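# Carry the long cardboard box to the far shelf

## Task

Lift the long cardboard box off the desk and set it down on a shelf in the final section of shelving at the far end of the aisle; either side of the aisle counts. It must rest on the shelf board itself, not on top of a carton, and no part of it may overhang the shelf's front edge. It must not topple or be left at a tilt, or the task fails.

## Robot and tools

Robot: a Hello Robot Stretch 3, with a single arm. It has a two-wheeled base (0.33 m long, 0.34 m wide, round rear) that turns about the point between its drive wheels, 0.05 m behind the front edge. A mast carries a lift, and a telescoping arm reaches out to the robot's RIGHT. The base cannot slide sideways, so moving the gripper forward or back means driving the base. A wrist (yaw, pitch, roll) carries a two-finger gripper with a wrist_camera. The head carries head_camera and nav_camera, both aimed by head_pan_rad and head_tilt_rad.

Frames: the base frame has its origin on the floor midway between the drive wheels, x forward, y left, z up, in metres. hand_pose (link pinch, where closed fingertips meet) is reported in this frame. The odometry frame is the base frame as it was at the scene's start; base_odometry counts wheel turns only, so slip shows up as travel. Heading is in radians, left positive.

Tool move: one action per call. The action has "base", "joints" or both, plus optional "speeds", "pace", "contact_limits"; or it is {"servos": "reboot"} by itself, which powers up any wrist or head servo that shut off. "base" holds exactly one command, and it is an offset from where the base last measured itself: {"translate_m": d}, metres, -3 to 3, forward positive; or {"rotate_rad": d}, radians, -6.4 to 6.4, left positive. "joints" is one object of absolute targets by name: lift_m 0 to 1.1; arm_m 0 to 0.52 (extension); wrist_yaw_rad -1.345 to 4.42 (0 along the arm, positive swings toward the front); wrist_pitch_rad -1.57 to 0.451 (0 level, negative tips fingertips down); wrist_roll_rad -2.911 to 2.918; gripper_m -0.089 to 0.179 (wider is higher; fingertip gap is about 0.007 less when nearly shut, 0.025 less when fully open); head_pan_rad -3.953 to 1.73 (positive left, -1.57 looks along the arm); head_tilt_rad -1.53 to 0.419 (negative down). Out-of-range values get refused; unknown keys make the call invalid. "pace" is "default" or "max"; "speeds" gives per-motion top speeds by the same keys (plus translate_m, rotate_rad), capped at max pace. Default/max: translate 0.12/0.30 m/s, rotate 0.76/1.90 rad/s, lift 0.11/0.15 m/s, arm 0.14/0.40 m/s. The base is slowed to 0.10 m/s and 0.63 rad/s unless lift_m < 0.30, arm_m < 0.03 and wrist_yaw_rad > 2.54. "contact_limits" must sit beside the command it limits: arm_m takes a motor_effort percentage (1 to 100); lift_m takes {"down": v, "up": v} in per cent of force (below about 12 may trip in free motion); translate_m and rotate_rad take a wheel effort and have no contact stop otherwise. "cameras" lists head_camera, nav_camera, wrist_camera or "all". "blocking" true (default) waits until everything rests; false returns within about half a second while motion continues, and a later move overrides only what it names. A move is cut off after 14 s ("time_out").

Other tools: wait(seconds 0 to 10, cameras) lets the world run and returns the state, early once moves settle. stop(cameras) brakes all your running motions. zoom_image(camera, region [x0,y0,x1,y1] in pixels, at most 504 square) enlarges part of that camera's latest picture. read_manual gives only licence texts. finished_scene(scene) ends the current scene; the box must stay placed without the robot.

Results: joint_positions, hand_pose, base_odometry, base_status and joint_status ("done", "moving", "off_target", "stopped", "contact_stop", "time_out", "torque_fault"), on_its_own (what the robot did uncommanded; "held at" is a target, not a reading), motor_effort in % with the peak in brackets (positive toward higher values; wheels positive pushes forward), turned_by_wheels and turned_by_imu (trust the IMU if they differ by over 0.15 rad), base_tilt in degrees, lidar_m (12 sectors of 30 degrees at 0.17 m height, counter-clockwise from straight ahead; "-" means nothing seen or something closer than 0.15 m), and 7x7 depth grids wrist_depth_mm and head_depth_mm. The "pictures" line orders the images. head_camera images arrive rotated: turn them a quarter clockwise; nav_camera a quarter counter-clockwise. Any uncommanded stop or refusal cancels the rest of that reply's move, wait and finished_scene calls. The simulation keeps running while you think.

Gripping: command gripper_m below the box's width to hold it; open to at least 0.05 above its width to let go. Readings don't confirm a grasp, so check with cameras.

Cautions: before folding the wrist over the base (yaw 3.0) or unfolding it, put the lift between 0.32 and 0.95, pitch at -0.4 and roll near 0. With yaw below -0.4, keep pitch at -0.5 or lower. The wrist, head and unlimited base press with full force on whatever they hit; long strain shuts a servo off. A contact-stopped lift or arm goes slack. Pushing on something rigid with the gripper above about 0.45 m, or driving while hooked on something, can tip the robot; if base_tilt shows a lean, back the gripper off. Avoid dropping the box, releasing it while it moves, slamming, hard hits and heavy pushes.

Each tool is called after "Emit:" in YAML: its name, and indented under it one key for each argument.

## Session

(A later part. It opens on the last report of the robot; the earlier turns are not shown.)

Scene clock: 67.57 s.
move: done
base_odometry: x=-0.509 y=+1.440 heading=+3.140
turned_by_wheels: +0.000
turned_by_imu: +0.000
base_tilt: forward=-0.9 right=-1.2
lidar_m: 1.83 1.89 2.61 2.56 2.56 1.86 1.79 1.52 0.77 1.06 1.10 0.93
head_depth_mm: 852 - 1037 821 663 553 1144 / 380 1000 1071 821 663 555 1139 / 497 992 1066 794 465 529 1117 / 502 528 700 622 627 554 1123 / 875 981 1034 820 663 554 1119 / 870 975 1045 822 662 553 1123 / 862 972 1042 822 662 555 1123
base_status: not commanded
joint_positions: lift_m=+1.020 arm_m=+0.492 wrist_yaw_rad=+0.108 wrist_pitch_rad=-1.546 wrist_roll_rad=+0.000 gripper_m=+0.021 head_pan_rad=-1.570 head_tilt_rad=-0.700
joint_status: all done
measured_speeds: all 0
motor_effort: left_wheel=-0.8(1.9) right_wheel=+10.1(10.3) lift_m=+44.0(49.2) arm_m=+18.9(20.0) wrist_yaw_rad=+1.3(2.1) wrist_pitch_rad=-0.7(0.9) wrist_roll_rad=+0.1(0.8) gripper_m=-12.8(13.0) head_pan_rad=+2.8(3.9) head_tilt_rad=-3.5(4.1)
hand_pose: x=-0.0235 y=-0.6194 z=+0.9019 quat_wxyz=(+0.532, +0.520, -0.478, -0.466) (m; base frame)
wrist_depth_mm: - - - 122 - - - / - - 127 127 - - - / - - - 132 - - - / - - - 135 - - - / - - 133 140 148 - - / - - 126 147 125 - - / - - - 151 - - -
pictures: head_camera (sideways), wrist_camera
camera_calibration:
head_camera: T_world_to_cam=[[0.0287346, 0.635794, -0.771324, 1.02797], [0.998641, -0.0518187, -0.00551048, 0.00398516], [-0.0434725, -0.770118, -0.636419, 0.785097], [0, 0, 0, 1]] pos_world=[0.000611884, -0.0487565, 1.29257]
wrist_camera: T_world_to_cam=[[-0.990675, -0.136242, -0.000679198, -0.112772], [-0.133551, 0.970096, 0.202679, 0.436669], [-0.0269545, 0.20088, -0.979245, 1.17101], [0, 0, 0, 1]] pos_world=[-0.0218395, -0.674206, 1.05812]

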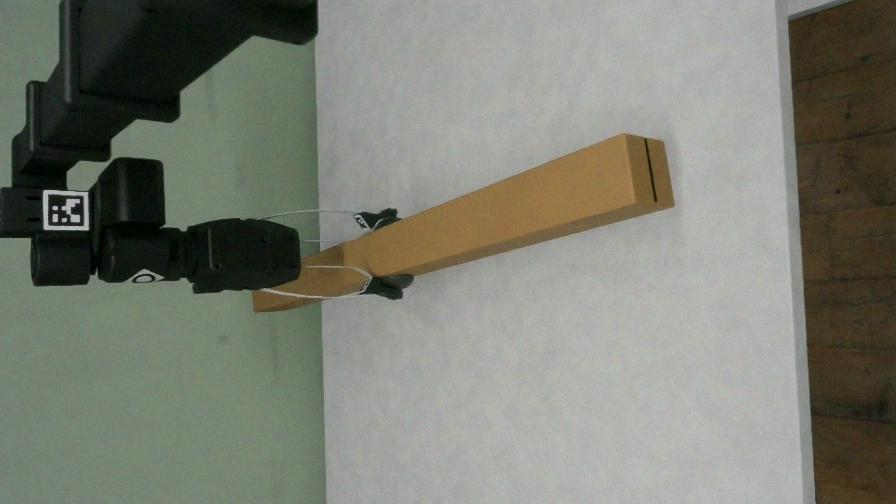

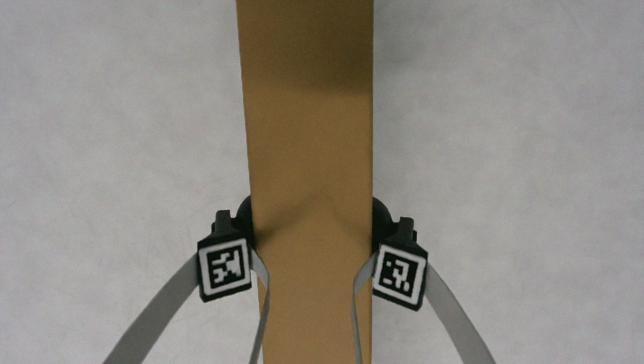

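Emit:
move:
  joints: {"lift_m":1.07,"wrist_roll_rad":1.57,"wrist_yaw_rad":0.0}
  speeds: {"wrist_roll_rad":1.0}

Emit:
move:
  joints: {"arm_m":0.06}
  cameras: ["all"]

Scene clock: 72.30 s.
move: done
base_odometry: x=-0.509 y=+1.440 heading=+3.140
turned_by_wheels: +0.000
turned_by_imu: +0.001
base_tilt: forward=-0.8 right=-1.2
lidar_m: 1.84 1.89 2.60 2.56 2.57 1.86 1.79 1.52 0.78 1.06 1.10 0.93
head_depth_mm: 925 1004 664 822 662 554 1141 / 902 998 661 821 662 554 1141 / 841 948 661 820 661 553 1123 / 478 533 643 823 661 554 1121 / 874 979 1052 818 661 554 1119 / 869 977 1042 795 661 555 1117 / 867 967 1043 792 661 553 1120
base_status: not commanded
joint_positions: lift_m=+1.070 arm_m=+0.492 wrist_yaw_rad=+0.002 wrist_pitch_rad=-1.546 wrist_roll_rad=+1.566 gripper_m=+0.021 head_pan_rad=-1.570 head_tilt_rad=-0.700
joint_status: all done
measured_speeds: all 0
motor_effort: left_wheel=-1.4(2.2) right_wheel=+9.8(10.3) lift_m=+38.7(48.4) arm_m=+17.0(18.3) wrist_yaw_rad=-2.1(5.2) wrist_pitch_rad=-0.8(0.9) wrist_roll_rad=+1.0(5.4) gripper_m=-12.4(13.1) head_pan_rad=+2.9(3.8) head_tilt_rad=-3.5(4.3)
hand_pose: x=-0.0216 y=-0.6190 z=+0.9519 quat_wxyz=(+0.002, +0.002, -0.716, -0.698) (m; base frame)
wrist_depth_mm: - - - 122 - - - / - - 127 127 - - - / - - - 132 - - - / - - - 134 - - - / - - 133 140 148 - - / - - 126 147 125 - - / - - - 151 - - -
camera_calibration:
head_camera: T_world_to_cam=[[0.0287346, 0.635794, -0.771324, 1.02797], [0.998641, -0.0518187, -0.00551048, 0.00398516], [-0.0434725, -0.770118, -0.636419, 0.785097], [0, 0, 0, 1]] pos_world=[0.000611884, -0.0487565, 1.29257]
nav_camera: T_world_to_cam=[[0.0494086, -0.629508, 0.775421, -0.966998], [-0.997648, -0.0680313, 0.00833892, 0.0487703], [0.0475035, -0.77401, -0.631389, 0.771173], [0, 0, 0, 1]] pos_world=[0.0598002, -0.00851986, 1.23633]
wrist_camera: T_world_to_cam=[[-0.0346466, 0.999047, -0.0265574, 0.637323], [0.973593, 0.0397398, 0.224806, -0.146686], [0.225647, -0.0180673, -0.974042, 1.08489], [0, 0, 0, 1]] pos_world=[-0.0799089, -0.611285, 1.10663]

Scene clock: 76.67 s.
move: done
base_odometry: x=-0.509 y=+1.440 heading=+3.140
turned_by_wheels: +0.000
turned_by_imu: +0.001
base_tilt: forward=-0.9 right=-1.2
lidar_m: 1.84 1.90 2.60 2.56 2.56 1.86 1.79 1.52 0.78 1.06 1.10 0.93
head_depth_mm: - - - - - 555 308 / - - - - 627 555 308 / - - - - - 542 301 / - - - - - 540 301 / 874 982 1052 850 - 554 301 / 869 975 1047 823 662 554 299 / 862 966 1042 824 661 553 295
base_status: not commanded
joint_positions: lift_m=+1.070 arm_m=+0.060 wrist_yaw_rad=+0.002 wrist_pitch_rad=-1.545 wrist_roll_rad=+1.567 gripper_m=+0.021 head_pan_rad=-1.570 head_tilt_rad=-0.700
joint_status: all done
measured_speeds: all 0
motor_effort: left_wheel=-1.6(2.1) right_wheel=+10.2(10.4) lift_m=+17.1(38.7) arm_m=-20.8(23.3) wrist_yaw_rad=-2.2(2.7) wrist_pitch_rad=-0.8(1.0) wrist_roll_rad=+1.0(1.6) gripper_m=-11.9(13.5) head_pan_rad=+2.9(4.0) head_tilt_rad=-2.1(3.9)
hand_pose: x=-0.0216 y=-0.1871 z=+0.9519 quat_wxyz=(+0.002, +0.002, -0.716, -0.698) (m; base frame)
wrist_depth_mm: - - - 122 - - - / - - 126 127 952 - - / - - - 132 980 - 387 / - - - 134 - - - / - - 133 141 - - - / - - 126 147 128 - - / - - - 152 - - -
pictures: head_camera (sideways), nav_camera (sideways), wrist_camera
camera_calibration:
head_camera: T_world_to_cam=[[0.0287346, 0.635794, -0.771324, 1.02797], [0.998641, -0.0518187, -0.00551048, 0.00398516], [-0.0434725, -0.770118, -0.636419, 0.785097], [0, 0, 0, 1]] pos_world=[0.000611884, -0.0487565, 1.29257]
nav_camera: T_world_to_cam=[[0.0494086, -0.629508, 0.775421, -0.966998], [-0.997648, -0.0680313, 0.00833892, 0.0487703], [0.0475035, -0.77401, -0.631389, 0.771173], [0, 0, 0, 1]] pos_world=[0.0598002, -0.00851986, 1.23633]
wrist_camera: T_world_to_cam=[[-0.034044, 0.999057, -0.0269314, 0.206201], [0.973615, 0.0392369, 0.224799, -0.163936], [0.225644, -0.0185678, -0.974033, 1.0926], [0, 0, 0, 1]] pos_world=[-0.0799072, -0.179287, 1.10663]

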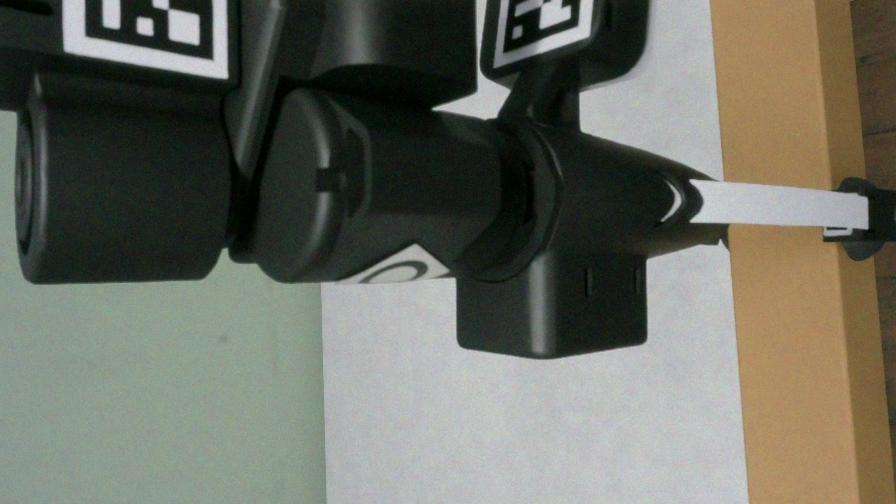

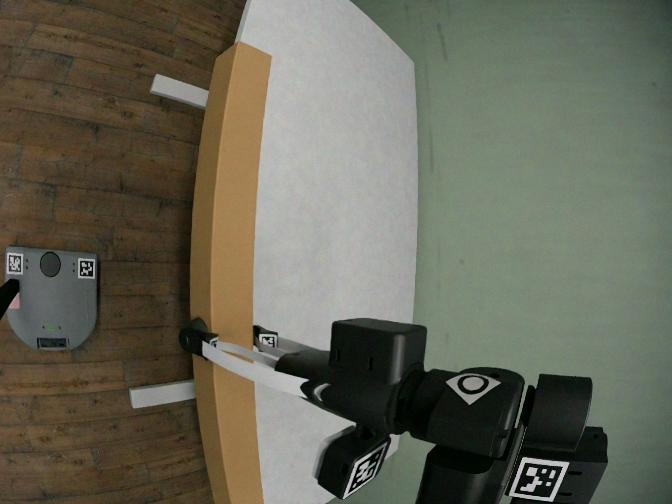

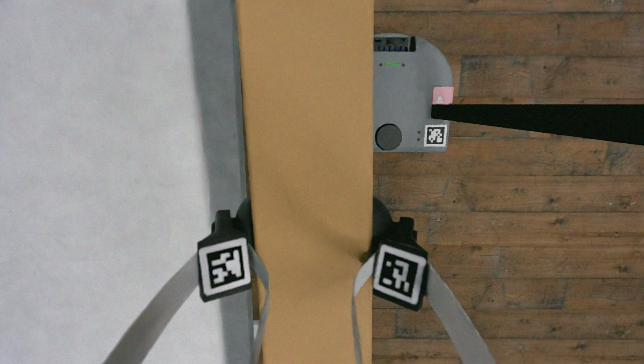

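Emit:
move:
  base: {"rotate_rad":1.572}
  joints: {"head_pan_rad":-0.2,"head_tilt_rad":-0.3}

Emit:
move:
  base: {"translate_m":1.0}
  cameras: ["head_camera","nav_camera"]

Scene clock: 81.13 s.
move: done
base_odometry: x=-0.509 y=+1.440 heading=-1.571
turned_by_wheels: +1.572
turned_by_imu: +1.564
base_tilt: forward=-0.9 right=-1.3
lidar_m: 2.56 2.57 1.87 1.79 1.52 0.78 1.06 1.10 0.93 1.83 1.90 2.59
head_depth_mm: 2937 3044 3160 3233 2653 1905 1497 / 3482 3749 3853 3839 2678 1926 1495 / 3813 - - - 2703 1923 1499 / 3160 2360 2499 2648 2659 1931 1508 / 2623 2350 2507 2789 2694 1947 1512 / 3180 3851 - - 2737 1950 1513 / 3605 3724 3792 3180 2551 1956 1512
base_status: done
joint_positions: lift_m=+1.070 arm_m=+0.060 wrist_yaw_rad=+0.002 wrist_pitch_rad=-1.545 wrist_roll_rad=+1.567 gripper_m=+0.021 head_pan_rad=-0.190 head_tilt_rad=-0.301
joint_status: all done
measured_speeds: all 0
motor_effort: left_wheel=-8.2(11.6) right_wheel=+10.1(15.5) lift_m=+17.7(17.8) arm_m=-20.4(21.3) wrist_yaw_rad=-1.4(2.6) wrist_pitch_rad=-0.9(1.0) wrist_roll_rad=+0.8(1.6) gripper_m=-12.3(13.1) head_pan_rad=-4.2(4.8) head_tilt_rad=+4.5(6.6)
hand_pose: x=-0.0216 y=-0.1871 z=+0.9519 quat_wxyz=(+0.002, +0.002, -0.716, -0.698) (m; base frame)
wrist_depth_mm: - - - 122 - - - / - - 127 127 944 - - / - - - 132 990 - 387 / - - - 135 - - - / - - 133 140 - - - / - - 127 147 128 - - / - - - 152 - - -
camera_calibration:
head_camera: T_world_to_cam=[[-0.275317, 0.0828973, -0.957773, 1.27304], [0.238768, 0.970955, 0.0154031, -0.0186058], [0.931231, -0.224444, -0.287114, 0.324638], [0, 0, 0, 1]] pos_world=[0.0526185, -0.0146028, 1.31278]
nav_camera: T_world_to_cam=[[0.282951, -0.00474808, 0.959123, -1.20805], [-0.131213, -0.990778, 0.0338044, 0.0103363], [0.950117, -0.135414, -0.280965, 0.309692], [0, 0, 0, 1]] pos_world=[0.0489307, 0.0464419, 1.24533]
wrist_camera: T_world_to_cam=[[-0.034044, 0.999057, -0.0269314, 0.206201], [0.973615, 0.0392369, 0.224799, -0.163936], [0.225644, -0.0185678, -0.974033, 1.0926], [0, 0, 0, 1]] pos_world=[-0.0799072, -0.179287, 1.10663]

Scene clock: 92.27 s.
move: done
base_odometry: x=-0.510 y=+0.441 heading=-1.572
turned_by_wheels: +0.000
turned_by_imu: +0.004
base_tilt: forward=-0.9 right=-1.2
lidar_m: 1.58 1.60 1.87 1.80 1.86 1.68 2.05 1.75 1.90 1.81 1.90 1.61
head_depth_mm: 2905 3033 3084 3198 2694 1911 1501 / 1442 1538 1613 3575 2423 1875 1502 / 1396 1477 1562 1646 1753 1834 1499 / 1363 1432 1510 1609 1723 1785 1514 / 2101 2202 2354 2472 2559 1946 1511 / 2859 3029 3188 3360 2734 1949 1516 / 2797 2929 3093 3165 2452 1895 1525
base_status: done
joint_positions: lift_m=+1.070 arm_m=+0.060 wrist_yaw_rad=+0.002 wrist_pitch_rad=-1.545 wrist_roll_rad=+1.567 gripper_m=+0.021 head_pan_rad=-0.200 head_tilt_rad=-0.300
joint_status: not commanded
measured_speeds: all 0
motor_effort: left_wheel=-2.4(6.3) right_wheel=+9.4(15.0) lift_m=+26.5(27.1) arm_m=-18.9(21.2) wrist_yaw_rad=-1.5(2.7) wrist_pitch_rad=-0.8(1.0) wrist_roll_rad=+0.8(1.6) gripper_m=-11.8(13.2) head_pan_rad=-2.9(4.5) head_tilt_rad=+5.3(6.8)
hand_pose: x=-0.0216 y=-0.1871 z=+0.9519 quat_wxyz=(+0.002, +0.002, -0.716, -0.698) (m; base frame)
wrist_depth_mm: - - - 123 - - - / - - 127 127 939 - - / - - - 132 968 - 386 / - - - 135 - - - / - - 133 141 - - - / - - 127 147 129 - - / - - - 152 - - -
pictures: head_camera (sideways), nav_camera (sideways)
camera_calibration:
head_camera: T_world_to_cam=[[-0.273147, 0.0851673, -0.958195, 1.27352], [0.247994, 0.968639, 0.0154013, -0.0186895], [0.929457, -0.23342, -0.285702, 0.322754], [0, 0, 0, 1]] pos_world=[0.0525081, -0.0150218, 1.31278]
nav_camera: T_world_to_cam=[[0.281514, -0.00714391, 0.95953, -1.20852], [-0.140763, -0.989462, 0.0339314, 0.0102301], [0.949176, -0.144619, -0.279553, 0.307881], [0, 0, 0, 1]] pos_world=[0.0494226, 0.0460141, 1.24533]

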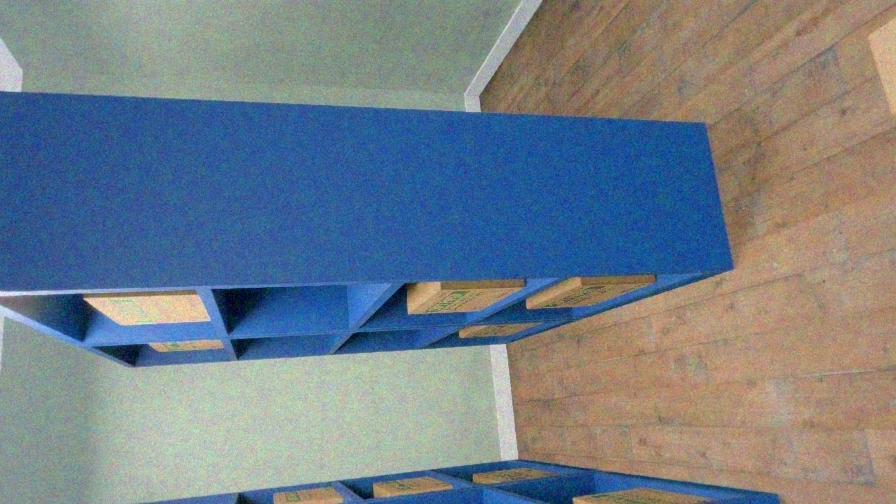

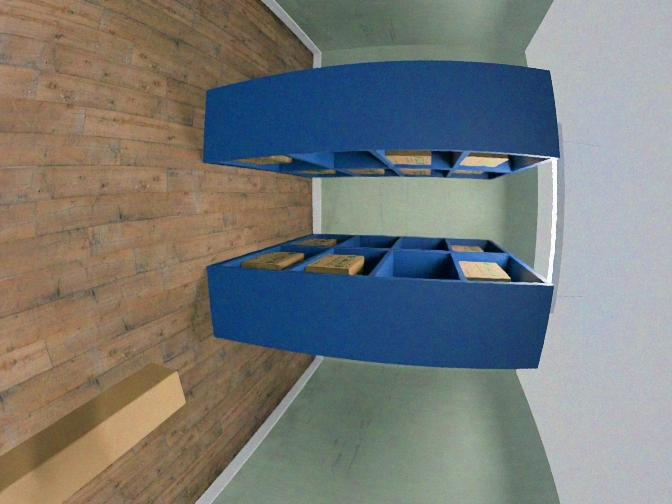

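Emit:
move:
  joints: {"arm_m":0.03}
  base: {"translate_m":1.1}

Emit:
move:
  base: {"translate_m":1.0}
  joints: {"head_pan_rad":-1.0,"head_tilt_rad":-0.35}
  cameras: ["head_camera","nav_camera"]

Scene clock: 113.23 s.
move: done
base_odometry: x=-0.511 y=-0.659 heading=-1.572
turned_by_wheels: +0.000
turned_by_imu: +0.005
base_tilt: forward=-0.9 right=-1.2
lidar_m: 1.36 0.54 0.65 1.81 1.87 2.55 2.74 2.57 1.90 1.83 0.65 0.56
head_depth_mm: 586 1129 1308 918 566 578 613 / 639 1120 1373 1100 796 870 896 / 817 1097 1329 1216 1084 1041 1140 / 1174 1241 1315 1399 1458 1568 1466 / 1935 2058 2167 2284 2409 1943 1511 / 1953 2058 2158 2279 2368 1965 1520 / 1910 2002 2091 2195 2301 1906 1516
base_status: done
joint_positions: lift_m=+1.070 arm_m=+0.030 wrist_yaw_rad=+0.002 wrist_pitch_rad=-1.545 wrist_roll_rad=+1.567 gripper_m=+0.021 head_pan_rad=-0.200 head_tilt_rad=-0.300
joint_status: all done
measured_speeds: all 0
motor_effort: left_wheel=-1.7(5.1) right_wheel=+9.1(14.6) lift_m=+39.6(39.9) arm_m=-20.7(22.7) wrist_yaw_rad=-2.1(2.7) wrist_pitch_rad=-0.8(1.0) wrist_roll_rad=+0.8(1.6) gripper_m=-12.8(13.5) head_pan_rad=-3.1(4.1) head_tilt_rad=+4.7(6.2)
hand_pose: x=-0.0216 y=-0.1571 z=+0.9519 quat_wxyz=(+0.002, +0.002, -0.716, -0.698) (m; base frame)
wrist_depth_mm: - - - 123 - - - / - - 128 127 - - - / - - - 132 - 647 346 / - - - 134 - - - / - - 133 141 - - - / - - 126 147 128 - - / - - - 151 - 839 -
camera_calibration:
head_camera: T_world_to_cam=[[-0.273147, 0.0851673, -0.958195, 1.27352], [0.247994, 0.968639, 0.0154013, -0.0186895], [0.929457, -0.23342, -0.285702, 0.322754], [0, 0, 0, 1]] pos_world=[0.0525081, -0.0150218, 1.31278]
nav_camera: T_world_to_cam=[[0.281514, -0.00714391, 0.95953, -1.20852], [-0.140763, -0.989462, 0.0339314, 0.0102301], [0.949176, -0.144619, -0.279553, 0.307881], [0, 0, 0, 1]] pos_world=[0.0494226, 0.0460141, 1.24533]
wrist_camera: T_world_to_cam=[[-0.034044, 0.999057, -0.0269314, 0.176229], [0.973615, 0.0392369, 0.224799, -0.165113], [0.225644, -0.0185678, -0.974033, 1.09315], [0, 0, 0, 1]] pos_world=[-0.0799072, -0.149287, 1.10663]

Scene clock: 124.37 s.
move: done
base_odometry: x=-0.512 y=-1.659 heading=-1.572
turned_by_wheels: +0.000
turned_by_imu: +0.004
base_tilt: forward=-0.8 right=-1.2
lidar_m: 1.31 0.45 0.48 0.32 0.33 0.45 3.71 0.59 0.34 0.33 0.34 0.46
head_depth_mm: 476 656 693 735 600 443 351 / 472 694 733 772 604 444 373 / 469 696 746 789 606 444 512 / 466 576 612 651 606 446 773 / 446 489 513 541 551 449 641 / 399 424 443 462 484 484 545 / 359 376 396 423 464 518 584
base_status: done
joint_positions: lift_m=+1.070 arm_m=+0.030 wrist_yaw_rad=+0.002 wrist_pitch_rad=-1.545 wrist_roll_rad=+1.567 gripper_m=+0.021 head_pan_rad=-1.000 head_tilt_rad=-0.350
joint_status: all done
measured_speeds: all 0
motor_effort: left_wheel=-1.5(5.7) right_wheel=+8.8(14.5) lift_m=+43.6(44.9) arm_m=-20.1(20.9) wrist_yaw_rad=-2.2(2.8) wrist_pitch_rad=-0.8(1.0) wrist_roll_rad=+1.0(1.8) gripper_m=-12.2(13.0) head_pan_rad=+3.1(4.7) head_tilt_rad=-2.5(5.1)
hand_pose: x=-0.0216 y=-0.1571 z=+0.9519 quat_wxyz=(+0.002, +0.002, -0.716, -0.698) (m; base frame)
wrist_depth_mm: 285 338 471 123 - 903 707 / 293 338 128 127 - 886 747 / 303 338 472 132 995 641 331 / 314 337 475 134 - - - / 326 338 133 140 - - - / 339 331 126 147 128 - - / 348 - - 151 - - -
pictures: head_camera (sideways), nav_camera (sideways)
camera_calibration:
head_camera: T_world_to_cam=[[-0.155003, 0.295523, -0.942677, 1.25254], [0.86805, 0.496311, 0.0128574, -0.0191457], [0.47166, -0.816298, -0.333458, 0.387694], [0, 0, 0, 1]] pos_world=[0.0279074, -0.0441778, 1.31027]
nav_camera: T_world_to_cam=[[0.216794, -0.247283, 0.944379, -1.18835], [-0.807048, -0.589679, 0.030862, 0.0183295], [0.549249, -0.768849, -0.327408, 0.372626], [0, 0, 0, 1]] pos_world=[0.0677547, 0.00344382, 1.24369]

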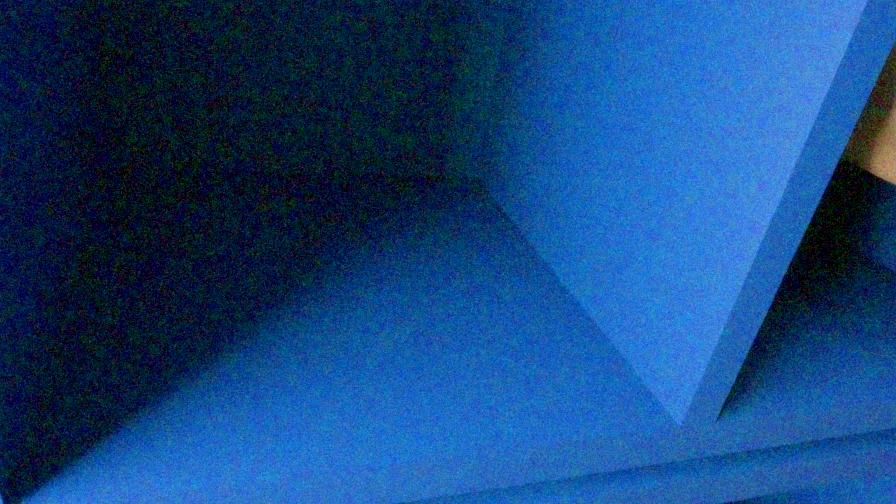

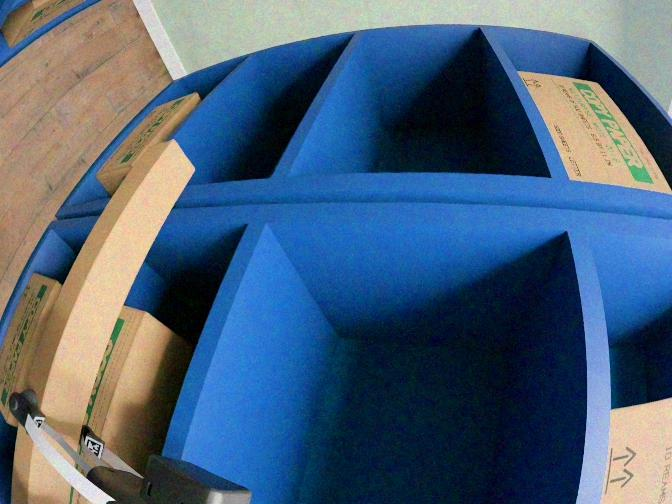

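Emit:
move:
  base: {"translate_m":0.79}
  joints: {"lift_m":0.85,"head_pan_rad":-1.57,"head_tilt_rad":-0.6}
  cameras: ["all"]

Scene clock: 135.63 s.
move: done
base_odometry: x=-0.513 y=-2.449 heading=-1.572
turned_by_wheels: +0.000
turned_by_imu: +0.004
base_tilt: forward=-0.9 right=-1.2
lidar_m: 0.54 0.56 0.33 0.32 0.33 0.46 1.24 0.47 0.34 0.33 0.34 0.56
head_depth_mm: 626 691 735 544 420 900 - / 622 689 733 546 420 879 - / 619 685 732 546 420 854 - / 618 680 733 546 421 831 720 / 614 676 733 547 421 831 721 / 610 675 728 547 422 832 721 / 607 670 724 547 422 833 719
base_status: done
joint_positions: lift_m=+0.850 arm_m=+0.030 wrist_yaw_rad=+0.002 wrist_pitch_rad=-1.545 wrist_roll_rad=+1.567 gripper_m=+0.021 head_pan_rad=-1.570 head_tilt_rad=-0.601
joint_status: all done
measured_speeds: all 0
motor_effort: left_wheel=-2.4(6.4) right_wheel=+9.5(14.8) lift_m=+15.3(42.7) arm_m=-20.0(20.8) wrist_yaw_rad=-1.2(2.6) wrist_pitch_rad=-0.7(1.0) wrist_roll_rad=+1.0(1.6) gripper_m=-11.7(13.2) head_pan_rad=-3.5(4.5) head_tilt_rad=-1.8(5.2)
hand_pose: x=-0.0216 y=-0.1571 z=+0.7319 quat_wxyz=(+0.002, +0.002, -0.716, -0.698) (m; base frame)
wrist_depth_mm: - - - 123 843 825 - / - - 128 127 - 792 593 / - - 542 132 - 639 347 / - - 559 135 942 840 583 / - - 133 140 947 870 590 / - - 126 147 129 - 609 / - - - 151 - - -
pictures: head_camera (sideways), nav_camera (sideways), wrist_camera
camera_calibration:
head_camera: T_world_to_cam=[[0.0288044, 0.556458, -0.830376, 1.10498], [0.998639, -0.0521503, -0.000306252, -0.00279149], [-0.0434748, -0.829238, -0.557203, 0.682051], [0, 0, 0, 1]] pos_world=[0.000611625, -0.0494356, 1.29759]
nav_camera: T_world_to_cam=[[0.0492842, -0.549812, 0.833833, -1.04314], [-0.997655, -0.0668051, 0.0149171, 0.0402012], [0.0475028, -0.832613, -0.551815, 0.667682], [0, 0, 0, 1]] pos_world=[0.0598004, -0.0149232, 1.23764]
wrist_camera: T_world_to_cam=[[-0.034044, 0.999057, -0.0269314, 0.170304], [0.973615, 0.0392369, 0.224799, -0.115657], [0.225644, -0.0185678, -0.974033, 0.878865], [0, 0, 0, 1]] pos_world=[-0.0799072, -0.149287, 0.886629]

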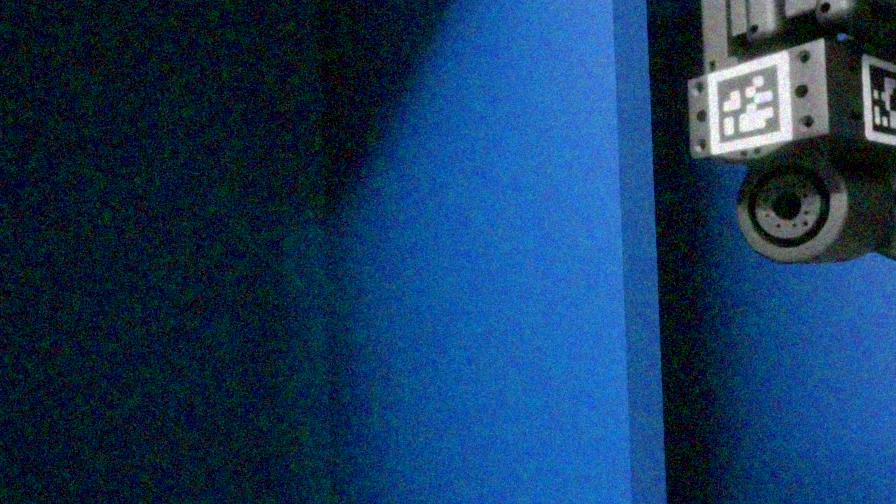

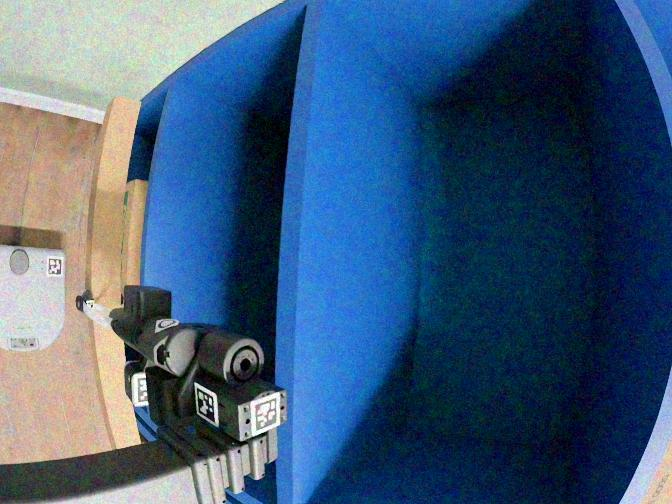

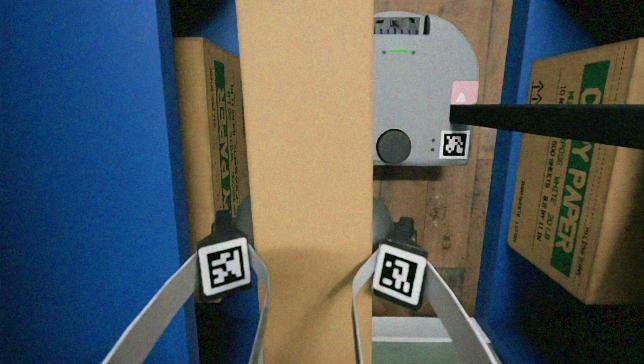

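Emit:
move:
  joints: {"lift_m":0.76}

Emit:
move:
  joints: {"wrist_pitch_rad":-1.12}
  speeds: {"wrist_pitch_rad":0.5}

Emit:
move:
  joints: {"arm_m":0.18}
  contact_limits: {"arm_m":45}
  cameras: ["all"]

Scene clock: 140.93 s.
move: done
base_odometry: x=-0.513 y=-2.449 heading=-1.572
turned_by_wheels: +0.000
turned_by_imu: +0.001
base_tilt: forward=-0.8 right=-1.2
lidar_m: 0.54 0.56 0.33 0.32 0.33 0.46 1.24 0.47 0.34 0.33 0.34 0.56
head_depth_mm: 624 691 737 546 420 853 302 / 623 688 732 546 420 831 303 / 620 685 732 546 421 831 718 / 617 683 734 546 421 830 719 / 615 678 732 546 421 833 719 / 612 674 729 546 422 831 719 / 609 671 725 547 421 833 718
base_status: not commanded
joint_positions: lift_m=+0.760 arm_m=+0.030 wrist_yaw_rad=+0.002 wrist_pitch_rad=-1.545 wrist_roll_rad=+1.567 gripper_m=+0.021 head_pan_rad=-1.570 head_tilt_rad=-0.601
joint_status: all done
measured_speeds: all 0
motor_effort: left_wheel=-2.1(2.5) right_wheel=+9.7(9.9) lift_m=+15.6(19.2) arm_m=-20.0(20.0) wrist_yaw_rad=-2.0(3.2) wrist_pitch_rad=-0.8(0.9) wrist_roll_rad=+1.3(1.7) gripper_m=-11.4(13.0) head_pan_rad=-2.9(3.7) head_tilt_rad=+0.4(1.7)
hand_pose: x=-0.0216 y=-0.1571 z=+0.6419 quat_wxyz=(+0.002, +0.002, -0.716, -0.698) (m; base frame)
wrist_depth_mm: 245 425 - 123 - 757 - / 253 433 127 127 - 775 585 / 263 451 472 132 - 549 349 / 266 471 472 135 855 822 588 / - 483 133 140 862 864 584 / - - 126 147 128 887 556 / - - - 152 934 93 -
camera_calibration:
head_camera: T_world_to_cam=[[0.0288044, 0.556458, -0.830376, 1.10498], [0.998639, -0.0521503, -0.000306252, -0.00279149], [-0.0434748, -0.829238, -0.557203, 0.682051], [0, 0, 0, 1]] pos_world=[0.000611625, -0.0494356, 1.29759]
nav_camera: T_world_to_cam=[[0.0492842, -0.549812, 0.833833, -1.04314], [-0.997655, -0.0668051, 0.0149171, 0.0402012], [0.0475028, -0.832613, -0.551815, 0.667682], [0, 0, 0, 1]] pos_world=[0.0598004, -0.0149232, 1.23764]
wrist_camera: T_world_to_cam=[[-0.034044, 0.999057, -0.0269314, 0.16788], [0.973615, 0.0392369, 0.224799, -0.0954251], [0.225644, -0.0185678, -0.974033, 0.791202], [0, 0, 0, 1]] pos_world=[-0.0799072, -0.149287, 0.796629]

Scene clock: 142.40 s.
move: done
base_odometry: x=-0.513 y=-2.449 heading=-1.572
turned_by_wheels: +0.000
turned_by_imu: +0.000
base_tilt: forward=-0.9 right=-1.2
lidar_m: 0.54 0.56 0.33 0.32 0.33 0.46 1.24 0.47 0.34 0.33 0.34 0.56
head_depth_mm: 626 693 736 545 420 850 302 / 622 689 732 546 420 829 302 / 619 684 732 546 421 829 703 / 617 684 733 546 421 832 719 / 615 677 733 547 421 830 720 / 611 674 728 546 421 832 720 / 609 672 725 548 421 832 723
base_status: not commanded
joint_positions: lift_m=+0.760 arm_m=+0.030 wrist_yaw_rad=+0.002 wrist_pitch_rad=-1.129 wrist_roll_rad=+1.567 gripper_m=+0.021 head_pan_rad=-1.570 head_tilt_rad=-0.601
joint_status: all done
measured_speeds: all 0
motor_effort: left_wheel=-1.5(2.7) right_wheel=+9.7(9.8) lift_m=+17.9(17.9) arm_m=-19.5(20.2) wrist_yaw_rad=-2.1(2.5) wrist_pitch_rad=+2.0(2.4) wrist_roll_rad=+0.8(1.4) gripper_m=-12.6(12.8) head_pan_rad=-3.3(4.0) head_tilt_rad=+0.9(2.0)
hand_pose: x=-0.0214 y=-0.2624 z=+0.6566 quat_wxyz=(+0.002, +0.001, -0.845, -0.535) (m; base frame)
wrist_depth_mm: - - - 123 717 681 - / - - 127 127 695 720 - / - - - 132 735 721 - / - - - 135 768 757 668 / - - 132 140 757 755 674 / - - 126 147 128 773 702 / - - - 150 863 780 712
camera_calibration:
head_camera: T_world_to_cam=[[0.0288044, 0.556458, -0.830376, 1.10498], [0.998639, -0.0521503, -0.000306252, -0.00279149], [-0.0434748, -0.829238, -0.557203, 0.682051], [0, 0, 0, 1]] pos_world=[0.000611625, -0.0494356, 1.29759]
nav_camera: T_world_to_cam=[[0.0492842, -0.549812, 0.833833, -1.04314], [-0.997655, -0.0668051, 0.0149171, 0.0402012], [0.0475028, -0.832613, -0.551815, 0.667682], [0, 0, 0, 1]] pos_world=[0.0598004, -0.0149232, 1.23764]
wrist_camera: T_world_to_cam=[[-0.0336402, 0.902951, -0.428426, 0.511887], [0.973467, 0.126684, 0.190561, -0.0492701], [0.226342, -0.410648, -0.883254, 0.641017], [0, 0, 0, 1]] pos_world=[-0.0799063, -0.192735, 0.794876]

Scene clock: 144.77 s.
move: done
base_odometry: x=-0.513 y=-2.449 heading=-1.572
turned_by_wheels: +0.000
turned_by_imu: +0.000
base_tilt: forward=-2.4 right=-3.6
lidar_m: 0.54 0.57 0.32 0.31 0.32 0.45 1.21 0.47 0.35 0.34 0.35 0.56
head_depth_mm: 670 736 780 585 459 821 303 / 669 734 787 588 446 372 593 / 664 731 783 594 448 405 688 / 663 727 779 597 450 418 693 / 660 722 784 600 452 892 726 / 656 718 783 605 454 895 746 / 653 715 777 608 457 831 749
base_status: not commanded
joint_positions: lift_m=+0.760 arm_m=+0.180 wrist_yaw_rad=-0.009 wrist_pitch_rad=-1.139 wrist_roll_rad=+1.593 gripper_m=+0.021 head_pan_rad=-1.571 head_tilt_rad=-0.599
joint_status: all done
measured_speeds: all 0
on_its_own: arm_m is at rest, and its effort (+38.8) is outside its rest range (-30 to +30)
motor_effort: left_wheel=-9.8(15.8) right_wheel=+5.8(9.7) lift_m=+20.8(47.6) arm_m=+38.8(46.6) wrist_yaw_rad=+6.7(7.9) wrist_pitch_rad=+3.6(3.9) wrist_roll_rad=-7.5(8.2) gripper_m=-12.4(13.0) head_pan_rad=-3.0(4.0) head_tilt_rad=+0.2(2.2)
contact_limits: arm_m 45 (drawing in: default 39, maximum 55; extending or still: default 48, maximum 70)
hand_pose: x=-0.0223 y=-0.4100 z=+0.6558 quat_wxyz=(-0.011, -0.010, -0.842, -0.540) (m; base frame)
wrist_depth_mm: - - - 110 - 662 627 / - - - 117 117 685 655 / - - - 124 123 705 633 / - - - 130 132 729 679 / - - 132 139 133 762 695 / - - 126 149 126 791 716 / - - - 160 - 806 740
pictures: head_camera (sideways), nav_camera (sideways), wrist_camera
camera_calibration:
head_camera: T_world_to_cam=[[0.0291983, 0.554812, -0.831463, 1.10645], [0.998606, -0.0527831, -0.000152868, -0.00302475], [-0.043972, -0.8303, -0.55558, 0.679872], [0, 0, 0, 1]] pos_world=[0.000609584, -0.0495308, 1.29769]
nav_camera: T_world_to_cam=[[0.0489923, -0.548228, 0.834892, -1.04447], [-0.997693, -0.0661982, 0.0150769, 0.0400063], [0.0470028, -0.833705, -0.550207, 0.66562], [0, 0, 0, 1]] pos_world=[0.059799, -0.0150286, 1.23764]
wrist_camera: T_world_to_cam=[[0.00157021, 0.907679, -0.419662, 0.641681], [0.975011, 0.0918394, 0.202286, -0.0515392], [0.222152, -0.409492, -0.884853, 0.581367], [0, 0, 0, 1]] pos_world=[-0.0799084, -0.339642, 0.794139]

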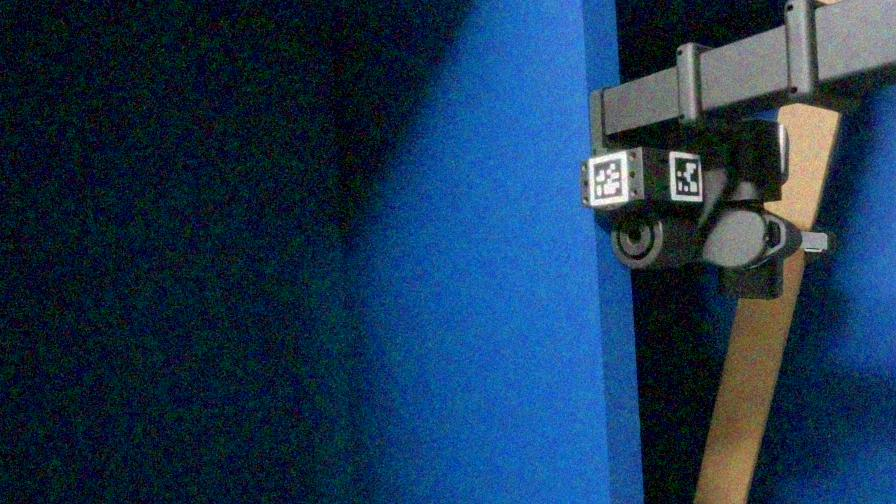

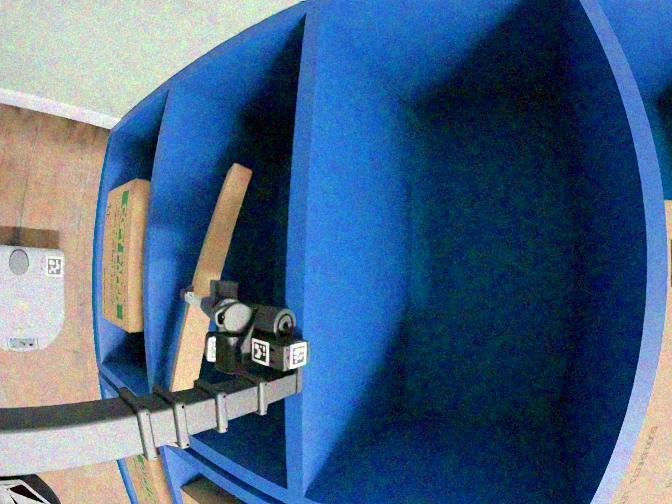

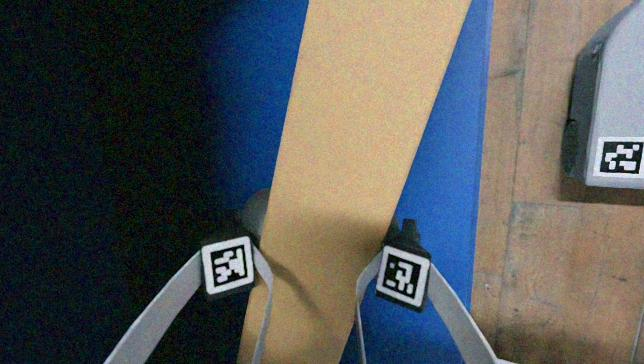

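Emit:
move:
  joints: {"arm_m":0.12}
  cameras: ["all"]

Scene clock: 147.57 s.
move: done
base_odometry: x=-0.513 y=-2.449 heading=-1.572
turned_by_wheels: +0.000
turned_by_imu: -0.049
base_tilt: forward=-0.9 right=-1.2
lidar_m: 0.55 0.56 0.33 0.32 0.33 0.45 1.04 0.47 0.35 0.33 0.34 0.58
head_depth_mm: 635 704 733 548 421 784 311 / 632 699 745 546 422 374 355 / 625 690 737 548 422 357 365 / 620 683 738 548 422 406 380 / 613 677 729 547 422 833 673 / 609 670 723 549 423 812 622 / 603 662 716 550 423 814 675
base_status: not commanded
joint_positions: lift_m=+0.760 arm_m=+0.120 wrist_yaw_rad=-0.003 wrist_pitch_rad=-1.128 wrist_roll_rad=+1.577 gripper_m=+0.021 head_pan_rad=-1.571 head_tilt_rad=-0.599
joint_status: all done
measured_speeds: all 0
motor_effort: left_wheel=+0.4(9.9) right_wheel=+0.2(8.7) lift_m=+20.3(21.3) arm_m=-18.8(36.5) wrist_yaw_rad=+2.2(7.6) wrist_pitch_rad=+1.7(4.0) wrist_roll_rad=-2.8(8.0) gripper_m=-11.4(12.9) head_pan_rad=-2.2(3.2) head_tilt_rad=+0.1(1.3)
hand_pose: x=-0.0218 y=-0.3526 z=+0.6567 quat_wxyz=(-0.003, -0.003, -0.845, -0.535) (m; base frame)
wrist_depth_mm: - - - 112 242 675 627 / - - - 119 252 697 - / - - - 125 258 710 - / - - - 131 264 730 677 / - - 132 139 265 756 684 / - - 127 150 126 778 699 / - - - 159 516 778 716
pictures: head_camera (sideways), nav_camera (sideways), wrist_camera
camera_calibration:
head_camera: T_world_to_cam=[[0.0291983, 0.554812, -0.831463, 1.10645], [0.998606, -0.0527831, -0.000152868, -0.00302475], [-0.043972, -0.8303, -0.55558, 0.679872], [0, 0, 0, 1]] pos_world=[0.000609584, -0.0495308, 1.29769]
nav_camera: T_world_to_cam=[[0.0489923, -0.548228, 0.834892, -1.04447], [-0.997693, -0.0661982, 0.0150769, 0.0400063], [0.0470028, -0.833705, -0.550207, 0.66562], [0, 0, 0, 1]] pos_world=[0.059799, -0.0150286, 1.23764]
wrist_camera: T_world_to_cam=[[-0.0206124, 0.90296, -0.429229, 0.594162], [0.97423, 0.114591, 0.194278, -0.0442555], [0.224611, -0.414164, -0.882053, 0.60207], [0, 0, 0, 1]] pos_world=[-0.0798695, -0.282078, 0.794687]

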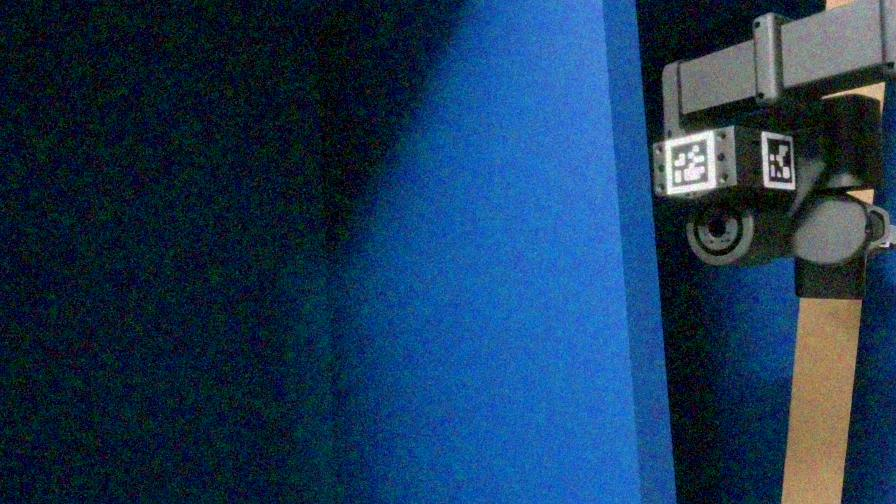

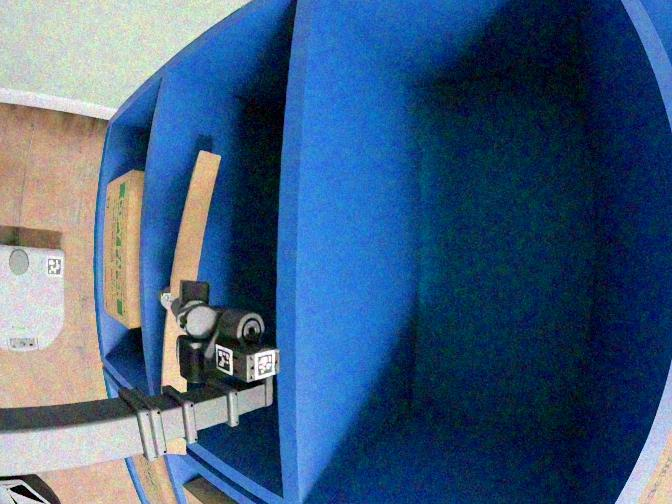

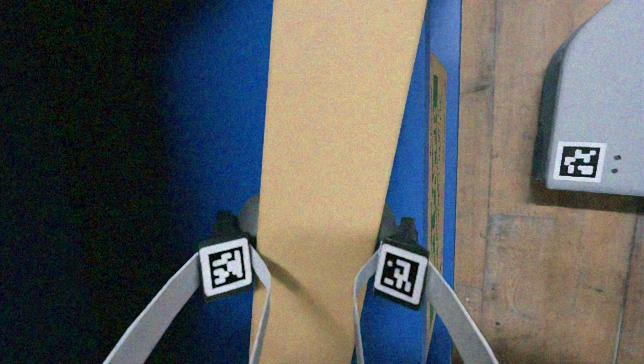

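Emit:
move:
  joints: {"arm_m":0.03}

Emit:
move:
  base: {"rotate_rad":0.049}
  joints: {"wrist_yaw_rad":0.04}

Emit:
move:
  base: {"translate_m":0.085}
  joints: {"lift_m":0.715,"wrist_pitch_rad":-1.0}
  cameras: ["all"]

Scene clock: 155.50 s.
move: done
base_odometry: x=-0.513 y=-2.449 heading=-1.572
turned_by_wheels: +0.000
turned_by_imu: +0.001
base_tilt: forward=-0.8 right=-1.2
lidar_m: 0.55 0.56 0.33 0.32 0.32 0.45 1.04 0.46 0.35 0.33 0.34 0.58
head_depth_mm: 635 704 735 547 421 813 718 / 633 697 743 547 421 853 304 / 625 690 737 547 422 831 704 / 619 683 737 548 422 833 720 / 613 676 730 549 422 830 717 / 607 671 724 550 422 811 721 / 602 662 714 549 422 811 721
base_status: not commanded
joint_positions: lift_m=+0.760 arm_m=+0.030 wrist_yaw_rad=-0.002 wrist_pitch_rad=-1.128 wrist_roll_rad=+1.575 gripper_m=+0.021 head_pan_rad=-1.571 head_tilt_rad=-0.599
joint_status: all done
measured_speeds: all 0
motor_effort: left_wheel=+0.7(1.2) right_wheel=-0.1(0.3) lift_m=+23.0(23.8) arm_m=-20.9(22.9) wrist_yaw_rad=+1.3(2.3) wrist_pitch_rad=+1.6(1.9) wrist_roll_rad=-1.8(2.4) gripper_m=-12.0(12.8) head_pan_rad=-1.5(2.2) head_tilt_rad=-0.8(1.8)
hand_pose: x=-0.0217 y=-0.2627 z=+0.6567 quat_wxyz=(-0.002, -0.002, -0.845, -0.535) (m; base frame)
wrist_depth_mm: - - - 113 699 680 - / - - - 119 739 703 - / - - - 125 763 736 - / - - - 131 778 758 681 / - - 132 140 803 749 674 / - - 126 149 128 775 692 / - - - 159 851 779 722
camera_calibration:
head_camera: T_world_to_cam=[[0.0291983, 0.554812, -0.831463, 1.10645], [0.998606, -0.0527831, -0.000152868, -0.00302475], [-0.043972, -0.8303, -0.55558, 0.679872], [0, 0, 0, 1]] pos_world=[0.000609584, -0.0495308, 1.29769]
nav_camera: T_world_to_cam=[[0.0489923, -0.548228, 0.834892, -1.04447], [-0.997693, -0.0661982, 0.0150769, 0.0400063], [0.0470028, -0.833705, -0.550207, 0.66562], [0, 0, 0, 1]] pos_world=[0.059799, -0.0150286, 1.23764]
wrist_camera: T_world_to_cam=[[-0.0228031, 0.902797, -0.429462, 0.512957], [0.974115, 0.116701, 0.1936, -0.0536166], [0.2249, -0.413931, -0.882089, 0.639401], [0, 0, 0, 1]] pos_world=[-0.0798757, -0.192171, 0.794684]

Scene clock: 156.30 s.
move: done
base_odometry: x=-0.513 y=-2.449 heading=-1.523
turned_by_wheels: +0.049
turned_by_imu: +0.049
base_tilt: forward=-0.8 right=-1.2
lidar_m: 0.55 0.56 0.33 0.32 0.33 0.45 1.24 0.46 0.34 0.33 0.34 0.57
head_depth_mm: 625 692 736 547 422 831 719 / 622 686 735 546 422 832 304 / 620 685 735 548 421 834 704 / 616 681 735 548 422 833 722 / 613 677 731 547 422 835 721 / 612 675 727 548 423 834 719 / 607 671 725 549 422 833 721
base_status: done
joint_positions: lift_m=+0.760 arm_m=+0.030 wrist_yaw_rad=+0.038 wrist_pitch_rad=-1.128 wrist_roll_rad=+1.575 gripper_m=+0.021 head_pan_rad=-1.571 head_tilt_rad=-0.599
joint_status: all done
measured_speeds: all 0
motor_effort: left_wheel=-7.2(8.6) right_wheel=+8.8(11.0) lift_m=+23.2(24.1) arm_m=-19.6(20.9) wrist_yaw_rad=+1.3(2.3) wrist_pitch_rad=+1.7(1.8) wrist_roll_rad=-1.7(2.1) gripper_m=-12.2(13.4) head_pan_rad=-1.6(2.2) head_tilt_rad=-1.0(1.4)
hand_pose: x=-0.0182 y=-0.2626 z=+0.6567 quat_wxyz=(+0.009, +0.015, -0.845, -0.535) (m; base frame)
wrist_depth_mm: - - - 113 116 672 - / - - - 120 732 711 - / - - - 125 739 734 - / - - - 132 781 744 - / - - 132 139 794 760 672 / - - 126 150 128 771 696 / - - - 159 850 784 716
camera_calibration:
head_camera: T_world_to_cam=[[0.0291983, 0.554812, -0.831463, 1.10645], [0.998606, -0.0527831, -0.000152868, -0.00302475], [-0.043972, -0.8303, -0.55558, 0.679872], [0, 0, 0, 1]] pos_world=[0.000609584, -0.0495308, 1.29769]
nav_camera: T_world_to_cam=[[0.0489923, -0.548228, 0.834892, -1.04447], [-0.997693, -0.0661982, 0.0150769, 0.0400063], [0.0470028, -0.833705, -0.550207, 0.66562], [0, 0, 0, 1]] pos_world=[0.059799, -0.0150286, 1.23764]
wrist_camera: T_world_to_cam=[[-0.0591083, 0.901136, -0.429489, 0.511931], [0.968652, 0.155769, 0.193517, -0.0467806], [0.241287, -0.404587, -0.882094, 0.641385], [0, 0, 0, 1]] pos_world=[-0.0791842, -0.194536, 0.794684]

Scene clock: 158.27 s.
move: done
base_odometry: x=-0.509 y=-2.534 heading=-1.524
turned_by_wheels: +0.000
turned_by_imu: +0.000
base_tilt: forward=-0.8 right=-1.2
lidar_m: 0.46 0.48 0.33 0.32 0.33 0.52 1.24 0.53 0.34 0.33 0.34 0.48
head_depth_mm: 624 690 735 547 421 853 719 / 622 689 734 546 421 832 720 / 619 683 735 547 421 832 721 / 616 682 736 547 422 829 721 / 613 676 734 549 422 830 719 / 611 673 728 548 422 831 720 / 608 669 724 549 423 833 722
base_status: done
joint_positions: lift_m=+0.715 arm_m=+0.030 wrist_yaw_rad=+0.038 wrist_pitch_rad=-1.012 wrist_roll_rad=+1.575 gripper_m=+0.021 head_pan_rad=-1.571 head_tilt_rad=-0.599
joint_status: all done
measured_speeds: all 0
motor_effort: left_wheel=-1.0(6.1) right_wheel=+9.6(13.9) lift_m=+14.5(21.4) arm_m=-15.1(19.6) wrist_yaw_rad=+0.9(2.1) wrist_pitch_rad=+2.5(6.1) wrist_roll_rad=-1.3(2.3) gripper_m=-12.4(13.1) head_pan_rad=-0.8(1.9) head_tilt_rad=-1.1(1.8)
hand_pose: x=-0.0171 y=-0.2900 z=+0.6235 quat_wxyz=(+0.008, +0.015, -0.874, -0.485) (m; base frame)
wrist_depth_mm: - - - 113 428 639 565 / - - - 119 456 652 - / - - - 125 499 668 - / - - - 131 514 690 - / - - 132 140 526 704 630 / - - 127 150 128 734 631 / - - - 159 755 720 660
pictures: head_camera (sideways), nav_camera (sideways), wrist_camera
camera_calibration:
head_camera: T_world_to_cam=[[0.0291983, 0.554812, -0.831463, 1.10645], [0.998606, -0.0527831, -0.000152868, -0.00302475], [-0.043972, -0.8303, -0.55558, 0.679872], [0, 0, 0, 1]] pos_world=[0.000609584, -0.0495308, 1.29769]
nav_camera: T_world_to_cam=[[0.0489923, -0.548228, 0.834892, -1.04447], [-0.997693, -0.0661982, 0.0150769, 0.0400063], [0.0470028, -0.833705, -0.550207, 0.66562], [0, 0, 0, 1]] pos_world=[0.059799, -0.0150286, 1.23764]
wrist_camera: T_world_to_cam=[[-0.0571677, 0.845476, -0.530944, 0.569532], [0.967812, 0.17749, 0.17843, -0.0214564], [0.245096, -0.503653, -0.828409, 0.538583], [0, 0, 0, 1]] pos_world=[-0.07868, -0.206459, 0.752385]

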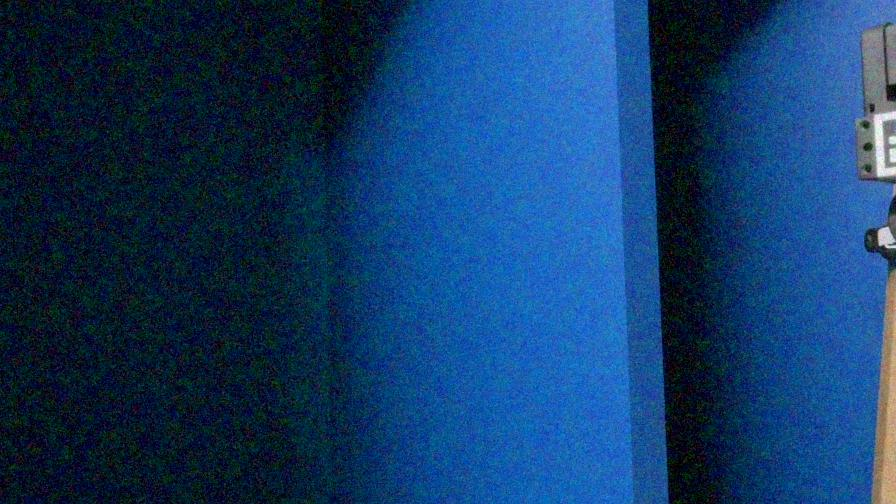

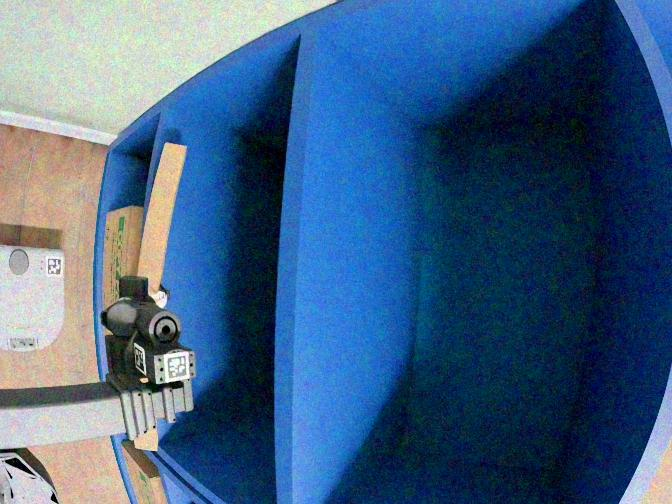

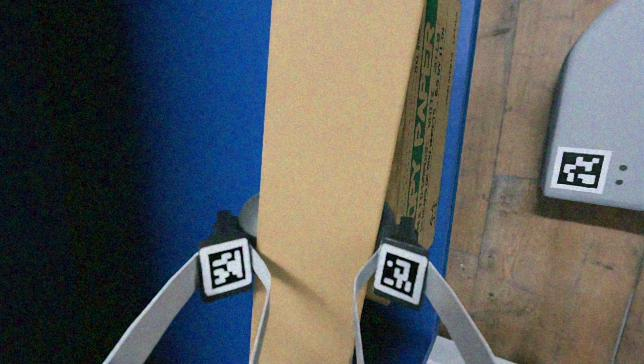

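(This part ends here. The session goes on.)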